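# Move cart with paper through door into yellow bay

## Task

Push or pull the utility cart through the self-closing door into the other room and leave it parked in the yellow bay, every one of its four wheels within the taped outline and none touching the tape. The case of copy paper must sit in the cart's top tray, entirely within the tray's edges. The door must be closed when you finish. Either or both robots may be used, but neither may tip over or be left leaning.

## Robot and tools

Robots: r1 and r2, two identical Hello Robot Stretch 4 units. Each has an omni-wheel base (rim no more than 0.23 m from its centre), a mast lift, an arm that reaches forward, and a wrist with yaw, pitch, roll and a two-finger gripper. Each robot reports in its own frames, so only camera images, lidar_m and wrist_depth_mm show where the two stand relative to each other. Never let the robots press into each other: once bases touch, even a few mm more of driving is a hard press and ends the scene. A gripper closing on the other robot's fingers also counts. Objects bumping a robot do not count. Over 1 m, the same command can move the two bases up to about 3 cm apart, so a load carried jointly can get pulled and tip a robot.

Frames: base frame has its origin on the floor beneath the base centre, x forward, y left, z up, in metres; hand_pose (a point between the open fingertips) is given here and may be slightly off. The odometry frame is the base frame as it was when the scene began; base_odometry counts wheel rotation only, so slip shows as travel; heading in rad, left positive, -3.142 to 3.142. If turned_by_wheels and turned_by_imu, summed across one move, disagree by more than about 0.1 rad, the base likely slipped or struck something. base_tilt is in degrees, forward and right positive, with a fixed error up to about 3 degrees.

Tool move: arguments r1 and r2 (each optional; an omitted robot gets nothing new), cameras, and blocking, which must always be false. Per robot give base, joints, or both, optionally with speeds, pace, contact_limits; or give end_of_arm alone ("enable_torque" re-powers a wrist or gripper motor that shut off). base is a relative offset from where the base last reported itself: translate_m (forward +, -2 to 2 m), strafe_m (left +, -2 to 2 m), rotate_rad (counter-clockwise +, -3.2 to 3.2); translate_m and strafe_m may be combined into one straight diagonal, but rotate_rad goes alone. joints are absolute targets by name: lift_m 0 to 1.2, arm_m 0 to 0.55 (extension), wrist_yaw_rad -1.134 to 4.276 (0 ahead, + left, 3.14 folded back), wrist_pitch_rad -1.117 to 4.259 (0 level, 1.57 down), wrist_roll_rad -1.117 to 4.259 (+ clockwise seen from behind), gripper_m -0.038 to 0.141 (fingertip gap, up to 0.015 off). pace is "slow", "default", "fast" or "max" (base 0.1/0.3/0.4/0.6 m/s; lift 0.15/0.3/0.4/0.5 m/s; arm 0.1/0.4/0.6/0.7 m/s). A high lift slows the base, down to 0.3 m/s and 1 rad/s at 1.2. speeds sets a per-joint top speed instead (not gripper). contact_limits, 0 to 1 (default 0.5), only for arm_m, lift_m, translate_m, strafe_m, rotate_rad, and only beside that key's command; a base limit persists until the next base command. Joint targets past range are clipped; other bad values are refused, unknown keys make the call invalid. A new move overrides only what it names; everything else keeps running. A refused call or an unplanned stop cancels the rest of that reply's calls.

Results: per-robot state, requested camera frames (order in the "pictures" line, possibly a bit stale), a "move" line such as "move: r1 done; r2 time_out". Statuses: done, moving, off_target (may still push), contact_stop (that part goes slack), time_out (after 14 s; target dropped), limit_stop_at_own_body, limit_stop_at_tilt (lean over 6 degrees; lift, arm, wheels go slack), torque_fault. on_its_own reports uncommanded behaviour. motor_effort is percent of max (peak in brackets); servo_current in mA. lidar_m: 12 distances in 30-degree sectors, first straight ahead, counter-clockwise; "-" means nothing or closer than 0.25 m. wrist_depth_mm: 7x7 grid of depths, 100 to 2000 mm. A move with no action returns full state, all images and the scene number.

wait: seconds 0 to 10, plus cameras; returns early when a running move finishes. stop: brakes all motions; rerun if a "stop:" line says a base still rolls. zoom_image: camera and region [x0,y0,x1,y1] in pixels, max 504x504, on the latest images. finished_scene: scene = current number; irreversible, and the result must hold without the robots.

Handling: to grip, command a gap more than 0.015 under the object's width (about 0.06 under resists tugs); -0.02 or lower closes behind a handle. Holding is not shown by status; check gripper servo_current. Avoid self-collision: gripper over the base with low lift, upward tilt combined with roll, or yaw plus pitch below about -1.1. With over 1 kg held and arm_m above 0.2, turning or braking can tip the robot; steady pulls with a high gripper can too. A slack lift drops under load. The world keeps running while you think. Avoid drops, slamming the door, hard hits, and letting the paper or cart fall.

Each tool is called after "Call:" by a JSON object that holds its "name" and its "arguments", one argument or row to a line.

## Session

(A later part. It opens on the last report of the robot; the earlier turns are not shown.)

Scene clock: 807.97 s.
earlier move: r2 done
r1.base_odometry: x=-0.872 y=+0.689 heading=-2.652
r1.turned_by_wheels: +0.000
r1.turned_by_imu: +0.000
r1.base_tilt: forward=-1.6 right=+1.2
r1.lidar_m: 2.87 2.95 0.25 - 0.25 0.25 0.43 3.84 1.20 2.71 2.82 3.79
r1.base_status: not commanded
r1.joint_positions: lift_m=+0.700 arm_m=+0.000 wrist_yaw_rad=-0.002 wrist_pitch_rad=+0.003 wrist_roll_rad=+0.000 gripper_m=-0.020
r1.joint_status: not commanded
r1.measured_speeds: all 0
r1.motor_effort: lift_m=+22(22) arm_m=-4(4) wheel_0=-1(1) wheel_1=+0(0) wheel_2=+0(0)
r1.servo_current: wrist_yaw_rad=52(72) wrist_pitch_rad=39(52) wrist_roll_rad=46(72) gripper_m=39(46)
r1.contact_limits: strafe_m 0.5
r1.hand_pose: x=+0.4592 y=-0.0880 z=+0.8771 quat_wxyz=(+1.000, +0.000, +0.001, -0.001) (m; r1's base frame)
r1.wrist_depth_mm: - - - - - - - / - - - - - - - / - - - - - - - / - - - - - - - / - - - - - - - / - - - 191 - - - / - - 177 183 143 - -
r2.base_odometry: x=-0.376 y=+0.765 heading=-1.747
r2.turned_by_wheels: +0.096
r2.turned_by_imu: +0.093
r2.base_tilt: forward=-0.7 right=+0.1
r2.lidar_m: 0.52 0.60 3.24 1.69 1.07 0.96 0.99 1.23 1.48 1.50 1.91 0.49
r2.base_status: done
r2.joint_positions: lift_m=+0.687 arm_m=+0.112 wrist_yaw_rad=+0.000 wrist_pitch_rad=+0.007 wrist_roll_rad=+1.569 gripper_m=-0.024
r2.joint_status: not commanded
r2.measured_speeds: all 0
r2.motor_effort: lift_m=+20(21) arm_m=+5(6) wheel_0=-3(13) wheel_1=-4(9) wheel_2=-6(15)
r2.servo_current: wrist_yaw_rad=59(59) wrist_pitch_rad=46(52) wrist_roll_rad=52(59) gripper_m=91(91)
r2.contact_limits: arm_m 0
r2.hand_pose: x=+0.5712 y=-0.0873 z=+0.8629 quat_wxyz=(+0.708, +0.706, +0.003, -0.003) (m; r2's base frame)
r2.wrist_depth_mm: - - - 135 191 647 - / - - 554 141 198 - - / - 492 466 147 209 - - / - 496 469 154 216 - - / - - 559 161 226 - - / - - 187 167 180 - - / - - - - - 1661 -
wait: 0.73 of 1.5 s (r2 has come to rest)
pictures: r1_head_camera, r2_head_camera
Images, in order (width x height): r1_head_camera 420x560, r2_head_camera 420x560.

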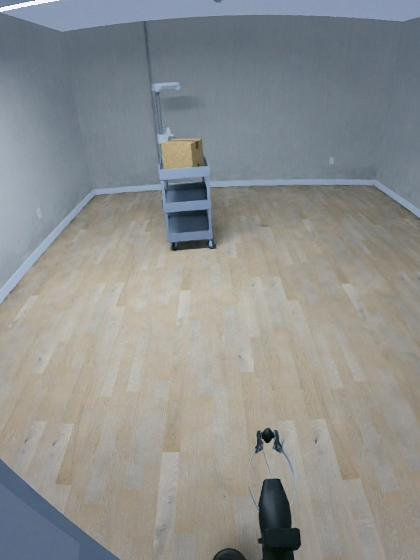

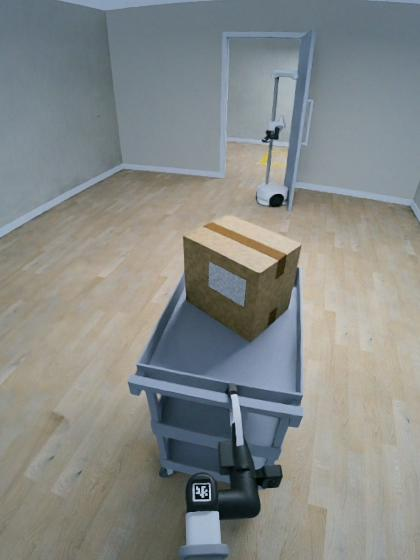

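Call:
{"name": "move", "arguments": {
  "blocking": false,
  "r2": {"base":{"strafe_m":-0.22},"pace":"slow"}
}}

Call:
{"name": "wait", "arguments": {
  "seconds": 4
}}

Call:
{"name": "move", "arguments": {
  "blocking": false,
  "r2": {"base":{"rotate_rad":0.12},"pace":"slow"}
}}

Call:
{"name": "wait", "arguments": {
  "seconds": 1.5,
  "cameras": ["r2_head_camera"]
}}

Call:
{"name": "move", "arguments": {
  "blocking": false,
  "r2": {"base":{"translate_m":0.3},"pace":"slow"}
}}

Call:
{"name": "wait", "arguments": {
  "seconds": 4,
  "cameras": ["r2_head_camera","r1_head_camera"]
}}

Scene clock: 823.40 s.
move: r2 moving
r1: as last shown
r1.base_tilt: forward=-1.6 right=+1.3
r1.lidar_m: 2.87 2.94 0.25 - 0.25 0.25 0.46 3.85 1.21 2.73 2.84 3.78
r1.motor_effort: lift_m=+22(22) arm_m=-4(4) wheel_0=+0(1) wheel_1=+0(1) wheel_2=+0(0)
r1.servo_current: wrist_yaw_rad=52(59) wrist_pitch_rad=39(52) wrist_roll_rad=52(65) gripper_m=39(46)
r1.contact_limits: strafe_m 0.5
r1.wrist_depth_mm: - - - - - - - / - - - - - - - / - - - - - - - / - - - - - - - / - - - - - - - / - - - 191 - - - / - - 178 184 144 - -
r2.base_odometry: x=-0.390 y=+0.768 heading=-1.747
r2.turned_by_wheels: +0.000
r2.turned_by_imu: +0.001
r2.base_tilt: forward=-0.7 right=+0.1
r2.lidar_m: 0.52 0.60 3.24 1.68 1.07 0.97 1.00 1.24 1.47 1.49 1.86 0.50
r2.base_status: strafe_m moving
r2.joint_positions: lift_m=+0.687 arm_m=+0.112 wrist_yaw_rad=+0.001 wrist_pitch_rad=+0.007 wrist_roll_rad=+1.569 gripper_m=-0.024
r2.joint_status: not commanded
r2.measured_speeds: translate_m=-0.001 strafe_m=-0.056 rotate_rad=+0.003 lift_m=+0.000 arm_m=+0.000 wrist_yaw_rad=+0.005 wrist_pitch_rad=+0.000 wrist_roll_rad=+0.000
r2.motor_effort: lift_m=+20(21) arm_m=+5(6) wheel_0=+10(10) wheel_1=-7(8) wheel_2=+0(5)
r2.servo_current: wrist_yaw_rad=52(52) wrist_pitch_rad=52(52) wrist_roll_rad=46(52) gripper_m=85(91)
r2.contact_limits: arm_m 0
r2.hand_pose: x=+0.5712 y=-0.0873 z=+0.8629 quat_wxyz=(+0.708, +0.706, +0.003, -0.002) (m; r2's base frame)
r2.wrist_depth_mm: - - - 135 189 691 - / - - 549 141 198 - - / - 488 466 146 208 - - / - 504 469 153 215 - - / - - 559 160 227 - - / - - 189 168 180 - - / - - - - - 1708 -
pictures: none

Scene clock: 826.23 s.
earlier move: r2 done
r1.base_odometry: x=-0.872 y=+0.689 heading=-2.652
r1.turned_by_wheels: +0.000
r1.turned_by_imu: +0.000
r1.base_tilt: forward=-1.6 right=+1.3
r1.lidar_m: 2.81 2.94 0.25 - 0.25 0.25 0.47 3.85 1.18 2.73 2.84 3.79
r1.base_status: not commanded
r1.joint_positions: lift_m=+0.700 arm_m=+0.000 wrist_yaw_rad=-0.002 wrist_pitch_rad=+0.003 wrist_roll_rad=+0.000 gripper_m=-0.020
r1.joint_status: not commanded
r1.measured_speeds: all 0
r1.motor_effort: lift_m=+22(22) arm_m=-4(4) wheel_0=+0(1) wheel_1=+0(1) wheel_2=+0(0)
r1.servo_current: wrist_yaw_rad=39(72) wrist_pitch_rad=46(52) wrist_roll_rad=39(65) gripper_m=46(52)
r1.contact_limits: strafe_m 0.5
r1.hand_pose: x=+0.4592 y=-0.0880 z=+0.8771 quat_wxyz=(+1.000, +0.000, +0.001, -0.001) (m; r1's base frame)
r1.wrist_depth_mm: - - - - - - - / - - - - - - - / - - - - - - - / - - - - - - - / - - - - - - - / - - - 191 - - - / - - 178 183 144 - -
r2.base_odometry: x=-0.592 y=+0.804 heading=-1.747
r2.turned_by_wheels: +0.000
r2.turned_by_imu: +0.001
r2.base_tilt: forward=-0.6 right=+0.1
r2.lidar_m: 0.50 0.51 3.45 1.81 1.18 1.03 1.08 1.30 1.29 1.30 1.65 0.53
r2.base_status: done
r2.joint_positions: lift_m=+0.687 arm_m=+0.112 wrist_yaw_rad=+0.001 wrist_pitch_rad=+0.007 wrist_roll_rad=+1.569 gripper_m=-0.024
r2.joint_status: not commanded
r2.measured_speeds: all 0
r2.motor_effort: lift_m=+21(21) arm_m=+5(6) wheel_0=+4(15) wheel_1=-5(8) wheel_2=+0(5)
r2.servo_current: wrist_yaw_rad=39(59) wrist_pitch_rad=52(59) wrist_roll_rad=46(65) gripper_m=85(91)
r2.contact_limits: arm_m 0
r2.hand_pose: x=+0.5713 y=-0.0872 z=+0.8629 quat_wxyz=(+0.708, +0.706, +0.003, -0.002) (m; r2's base frame)
r2.wrist_depth_mm: - - - 167 228 234 235 / - - - 168 228 1537 517 / - - - 168 229 809 - / - - 492 169 229 831 - / - 492 477 170 232 831 - / - - 187 171 181 - - / - - 591 - - - -
wait: 2.83 of 4 s (r2 has come to rest)
pictures: none

Scene clock: 826.73 s.
move: r2 moving
r1: as last shown
r1.lidar_m: 2.82 2.89 0.25 - 0.25 0.25 0.44 3.85 1.20 2.73 2.84 3.81
r1.servo_current: wrist_yaw_rad=59(72) wrist_pitch_rad=39(52) wrist_roll_rad=46(59) gripper_m=46(46)
r1.contact_limits: strafe_m 0.5
r1.wrist_depth_mm: - - - - - - - / - - - - - - - / - - - - - - - / - - - - - - - / - - - - - - - / - - - 191 - - - / - - 178 183 143 - -
r2.base_odometry: x=-0.592 y=+0.804 heading=-1.646
r2.turned_by_wheels: +0.101
r2.turned_by_imu: +0.098
r2.base_tilt: forward=-0.7 right=+0.1
r2.lidar_m: 0.52 0.57 3.44 1.62 1.12 1.03 1.10 1.39 1.29 1.34 1.76 0.52
r2.base_status: rotate_rad moving
r2.joint_positions: lift_m=+0.687 arm_m=+0.112 wrist_yaw_rad=-0.005 wrist_pitch_rad=+0.007 wrist_roll_rad=+1.569 gripper_m=-0.024
r2.joint_status: not commanded
r2.measured_speeds: translate_m=-0.001 strafe_m=+0.002 rotate_rad=+0.218 lift_m=+0.000 arm_m=+0.000 wrist_yaw_rad=+0.000 wrist_pitch_rad=+0.000 wrist_roll_rad=+0.000
r2.motor_effort: lift_m=+21(21) arm_m=+5(6) wheel_0=-6(11) wheel_1=-5(9) wheel_2=-10(12)
r2.servo_current: wrist_yaw_rad=52(52) wrist_pitch_rad=46(52) wrist_roll_rad=39(59) gripper_m=85(91)
r2.contact_limits: arm_m 0
r2.hand_pose: x=+0.5708 y=-0.0888 z=+0.8629 quat_wxyz=(+0.708, +0.706, +0.001, -0.004) (m; r2's base frame)
r2.wrist_depth_mm: - - - 151 208 226 1060 / - - - 154 213 798 - / - - 521 158 218 809 - / - 466 459 161 222 820 - / - - 512 166 228 - - / - - 187 170 180 - - / - - - - 238 1661 -
pictures: none

Scene clock: 827.23 s.
earlier move: r2 done
r1.base_odometry: x=-0.872 y=+0.689 heading=-2.652
r1.turned_by_wheels: +0.000
r1.turned_by_imu: +0.000
r1.base_tilt: forward=-1.6 right=+1.2
r1.lidar_m: 2.82 2.92 0.25 - 0.25 0.25 0.45 3.88 1.18 2.71 2.82 3.84
r1.base_status: not commanded
r1.joint_positions: lift_m=+0.700 arm_m=+0.000 wrist_yaw_rad=-0.002 wrist_pitch_rad=+0.003 wrist_roll_rad=+0.000 gripper_m=-0.020
r1.joint_status: not commanded
r1.measured_speeds: all 0
r1.motor_effort: lift_m=+22(22) arm_m=-4(4) wheel_0=+0(1) wheel_1=+0(1) wheel_2=+0(0)
r1.servo_current: wrist_yaw_rad=46(72) wrist_pitch_rad=39(52) wrist_roll_rad=46(59) gripper_m=39(46)
r1.contact_limits: strafe_m 0.5
r1.hand_pose: x=+0.4592 y=-0.0880 z=+0.8771 quat_wxyz=(+1.000, +0.000, +0.001, -0.001) (m; r1's base frame)
r1.wrist_depth_mm: - - - - - - - / - - - - - - - / - - - - - - - / - - - - - - - / - - - - - - - / - - - 191 - - - / - - 178 182 144 - -
r2.base_odometry: x=-0.592 y=+0.804 heading=-1.627
r2.turned_by_wheels: +0.019
r2.turned_by_imu: +0.019
r2.base_tilt: forward=-0.7 right=+0.1
r2.lidar_m: 0.50 0.60 3.44 1.58 1.10 1.03 1.08 1.36 1.30 1.34 1.80 0.51
r2.base_status: done
r2.joint_positions: lift_m=+0.687 arm_m=+0.112 wrist_yaw_rad=+0.001 wrist_pitch_rad=+0.007 wrist_roll_rad=+1.569 gripper_m=-0.024
r2.joint_status: not commanded
r2.measured_speeds: all 0
r2.motor_effort: lift_m=+20(21) arm_m=+5(6) wheel_0=+2(11) wheel_1=-2(9) wheel_2=-3(12)
r2.servo_current: wrist_yaw_rad=46(52) wrist_pitch_rad=46(52) wrist_roll_rad=46(59) gripper_m=85(91)
r2.contact_limits: arm_m 0
r2.hand_pose: x=+0.5713 y=-0.0872 z=+0.8629 quat_wxyz=(+0.708, +0.706, +0.003, -0.002) (m; r2's base frame)
r2.wrist_depth_mm: - - - 143 200 226 224 / - - - 148 206 - - / - - 492 152 213 809 - / - 477 455 158 220 831 - / - - 530 163 227 - - / - - 187 171 181 - - / - - - - - 1708 -
wait: 0.50 of 1.5 s (r2 has come to rest)
pictures: r2_head_camera
Images, in order (width x height): r2_head_camera 420x560.

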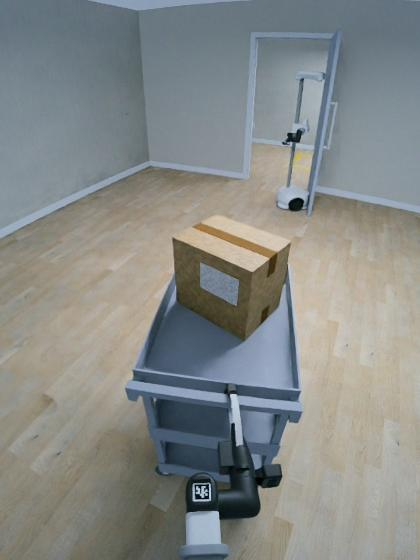

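Scene clock: 827.73 s.
move: r2 moving
r1: as last shown
r1.base_tilt: forward=-1.6 right=+1.3
r1.lidar_m: 2.79 2.93 0.25 - 0.25 0.25 0.44 3.88 1.17 2.70 2.85 3.81
r1.motor_effort: lift_m=+22(22) arm_m=-4(4) wheel_0=+1(1) wheel_1=+0(0) wheel_2=+0(0)
r1.servo_current: wrist_yaw_rad=52(52) wrist_pitch_rad=46(46) wrist_roll_rad=52(72) gripper_m=46(46)
r1.contact_limits: strafe_m 0.5
r1.wrist_depth_mm: - - - - - - - / - - - - - - - / - - - - - - - / - - - - - - - / - - - - - - - / - - - 191 - - - / - - 178 183 143 - -
r2.base_odometry: x=-0.593 y=+0.791 heading=-1.628
r2.turned_by_wheels: +0.000
r2.turned_by_imu: +0.000
r2.base_tilt: forward=-0.7 right=+0.1
r2.lidar_m: 0.54 0.59 3.43 1.60 1.12 1.05 1.11 1.39 1.28 1.33 1.81 0.52
r2.base_status: translate_m moving
r2.joint_positions: lift_m=+0.687 arm_m=+0.112 wrist_yaw_rad=-0.001 wrist_pitch_rad=+0.007 wrist_roll_rad=+1.569 gripper_m=-0.024
r2.joint_status: not commanded
r2.measured_speeds: translate_m=+0.050 strafe_m=+0.000 rotate_rad=+0.000 lift_m=+0.000 arm_m=+0.000 wrist_yaw_rad=-0.006 wrist_pitch_rad=+0.000 wrist_roll_rad=+0.000
r2.motor_effort: lift_m=+21(21) arm_m=+5(5) wheel_0=+6(9) wheel_1=+6(7) wheel_2=-14(15)
r2.servo_current: wrist_yaw_rad=39(59) wrist_pitch_rad=46(52) wrist_roll_rad=46(52) gripper_m=91(91)
r2.contact_limits: arm_m 0
r2.hand_pose: x=+0.5711 y=-0.0877 z=+0.8629 quat_wxyz=(+0.708, +0.706, +0.002, -0.003) (m; r2's base frame)
r2.wrist_depth_mm: - - - 145 202 226 445 / - - - 150 207 741 - / - - 504 153 213 809 - / - 477 452 158 220 831 - / - - 525 165 228 - - / - - 187 169 179 - - / - - - - 241 1708 -
pictures: none

Scene clock: 831.50 s.
earlier move: r2 done
r1.base_odometry: x=-0.872 y=+0.689 heading=-2.652
r1.turned_by_wheels: +0.000
r1.turned_by_imu: +0.000
r1.base_tilt: forward=-1.6 right=+1.3
r1.lidar_m: 2.53 2.94 0.25 - 0.25 0.25 0.44 3.85 1.20 2.74 2.82 3.78
r1.base_status: not commanded
r1.joint_positions: lift_m=+0.700 arm_m=+0.000 wrist_yaw_rad=-0.002 wrist_pitch_rad=+0.003 wrist_roll_rad=+0.000 gripper_m=-0.020
r1.joint_status: not commanded
r1.measured_speeds: all 0
r1.motor_effort: lift_m=+22(22) arm_m=-4(4) wheel_0=+0(1) wheel_1=+0(0) wheel_2=+0(0)
r1.servo_current: wrist_yaw_rad=52(72) wrist_pitch_rad=46(52) wrist_roll_rad=59(72) gripper_m=46(52)
r1.contact_limits: strafe_m 0.5
r1.hand_pose: x=+0.4592 y=-0.0880 z=+0.8771 quat_wxyz=(+1.000, +0.000, +0.001, -0.001) (m; r1's base frame)
r1.wrist_depth_mm: - - - - - - - / - - - - - - - / - - - - - - - / - - - - - - - / - - - - - - - / - - - 191 - - - / - - 178 183 144 - -
r2.base_odometry: x=-0.609 y=+0.504 heading=-1.628
r2.turned_by_wheels: +0.000
r2.turned_by_imu: +0.000
r2.base_tilt: forward=-0.7 right=+0.0
r2.lidar_m: 0.55 3.47 3.28 1.95 1.40 1.33 1.36 1.51 1.40 1.46 2.01 0.46
r2.base_status: done
r2.joint_positions: lift_m=+0.687 arm_m=+0.112 wrist_yaw_rad=-0.002 wrist_pitch_rad=+0.007 wrist_roll_rad=+1.569 gripper_m=-0.024
r2.joint_status: not commanded
r2.measured_speeds: all 0
r2.motor_effort: lift_m=+21(21) arm_m=+5(6) wheel_0=+2(9) wheel_1=+3(9) wheel_2=-7(15)
r2.servo_current: wrist_yaw_rad=46(59) wrist_pitch_rad=46(59) wrist_roll_rad=52(59) gripper_m=85(98)
r2.contact_limits: arm_m 0
r2.hand_pose: x=+0.5710 y=-0.0881 z=+0.8629 quat_wxyz=(+0.708, +0.706, +0.002, -0.003) (m; r2's base frame)
r2.wrist_depth_mm: - 480 477 105 161 - - / - 430 418 116 173 - - / - 455 436 121 187 - - / - - 559 133 204 - - / - - - 146 222 - - / - - 187 162 179 1576 - / - - - - - 1708 466
wait: 3.77 of 4 s (r2 has come to rest)
pictures: r1_head_camera, r2_head_camera
Images, in order (width x height): r1_head_camera 420x560, r2_head_camera 420x560.

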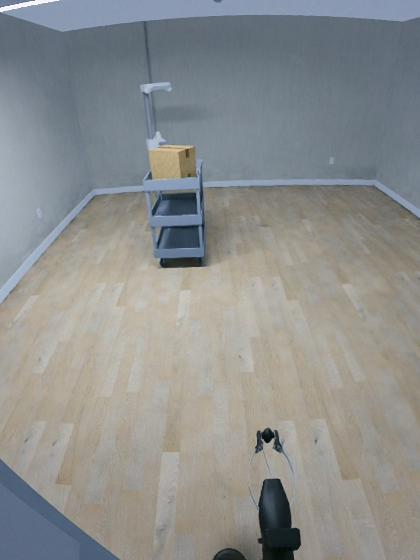

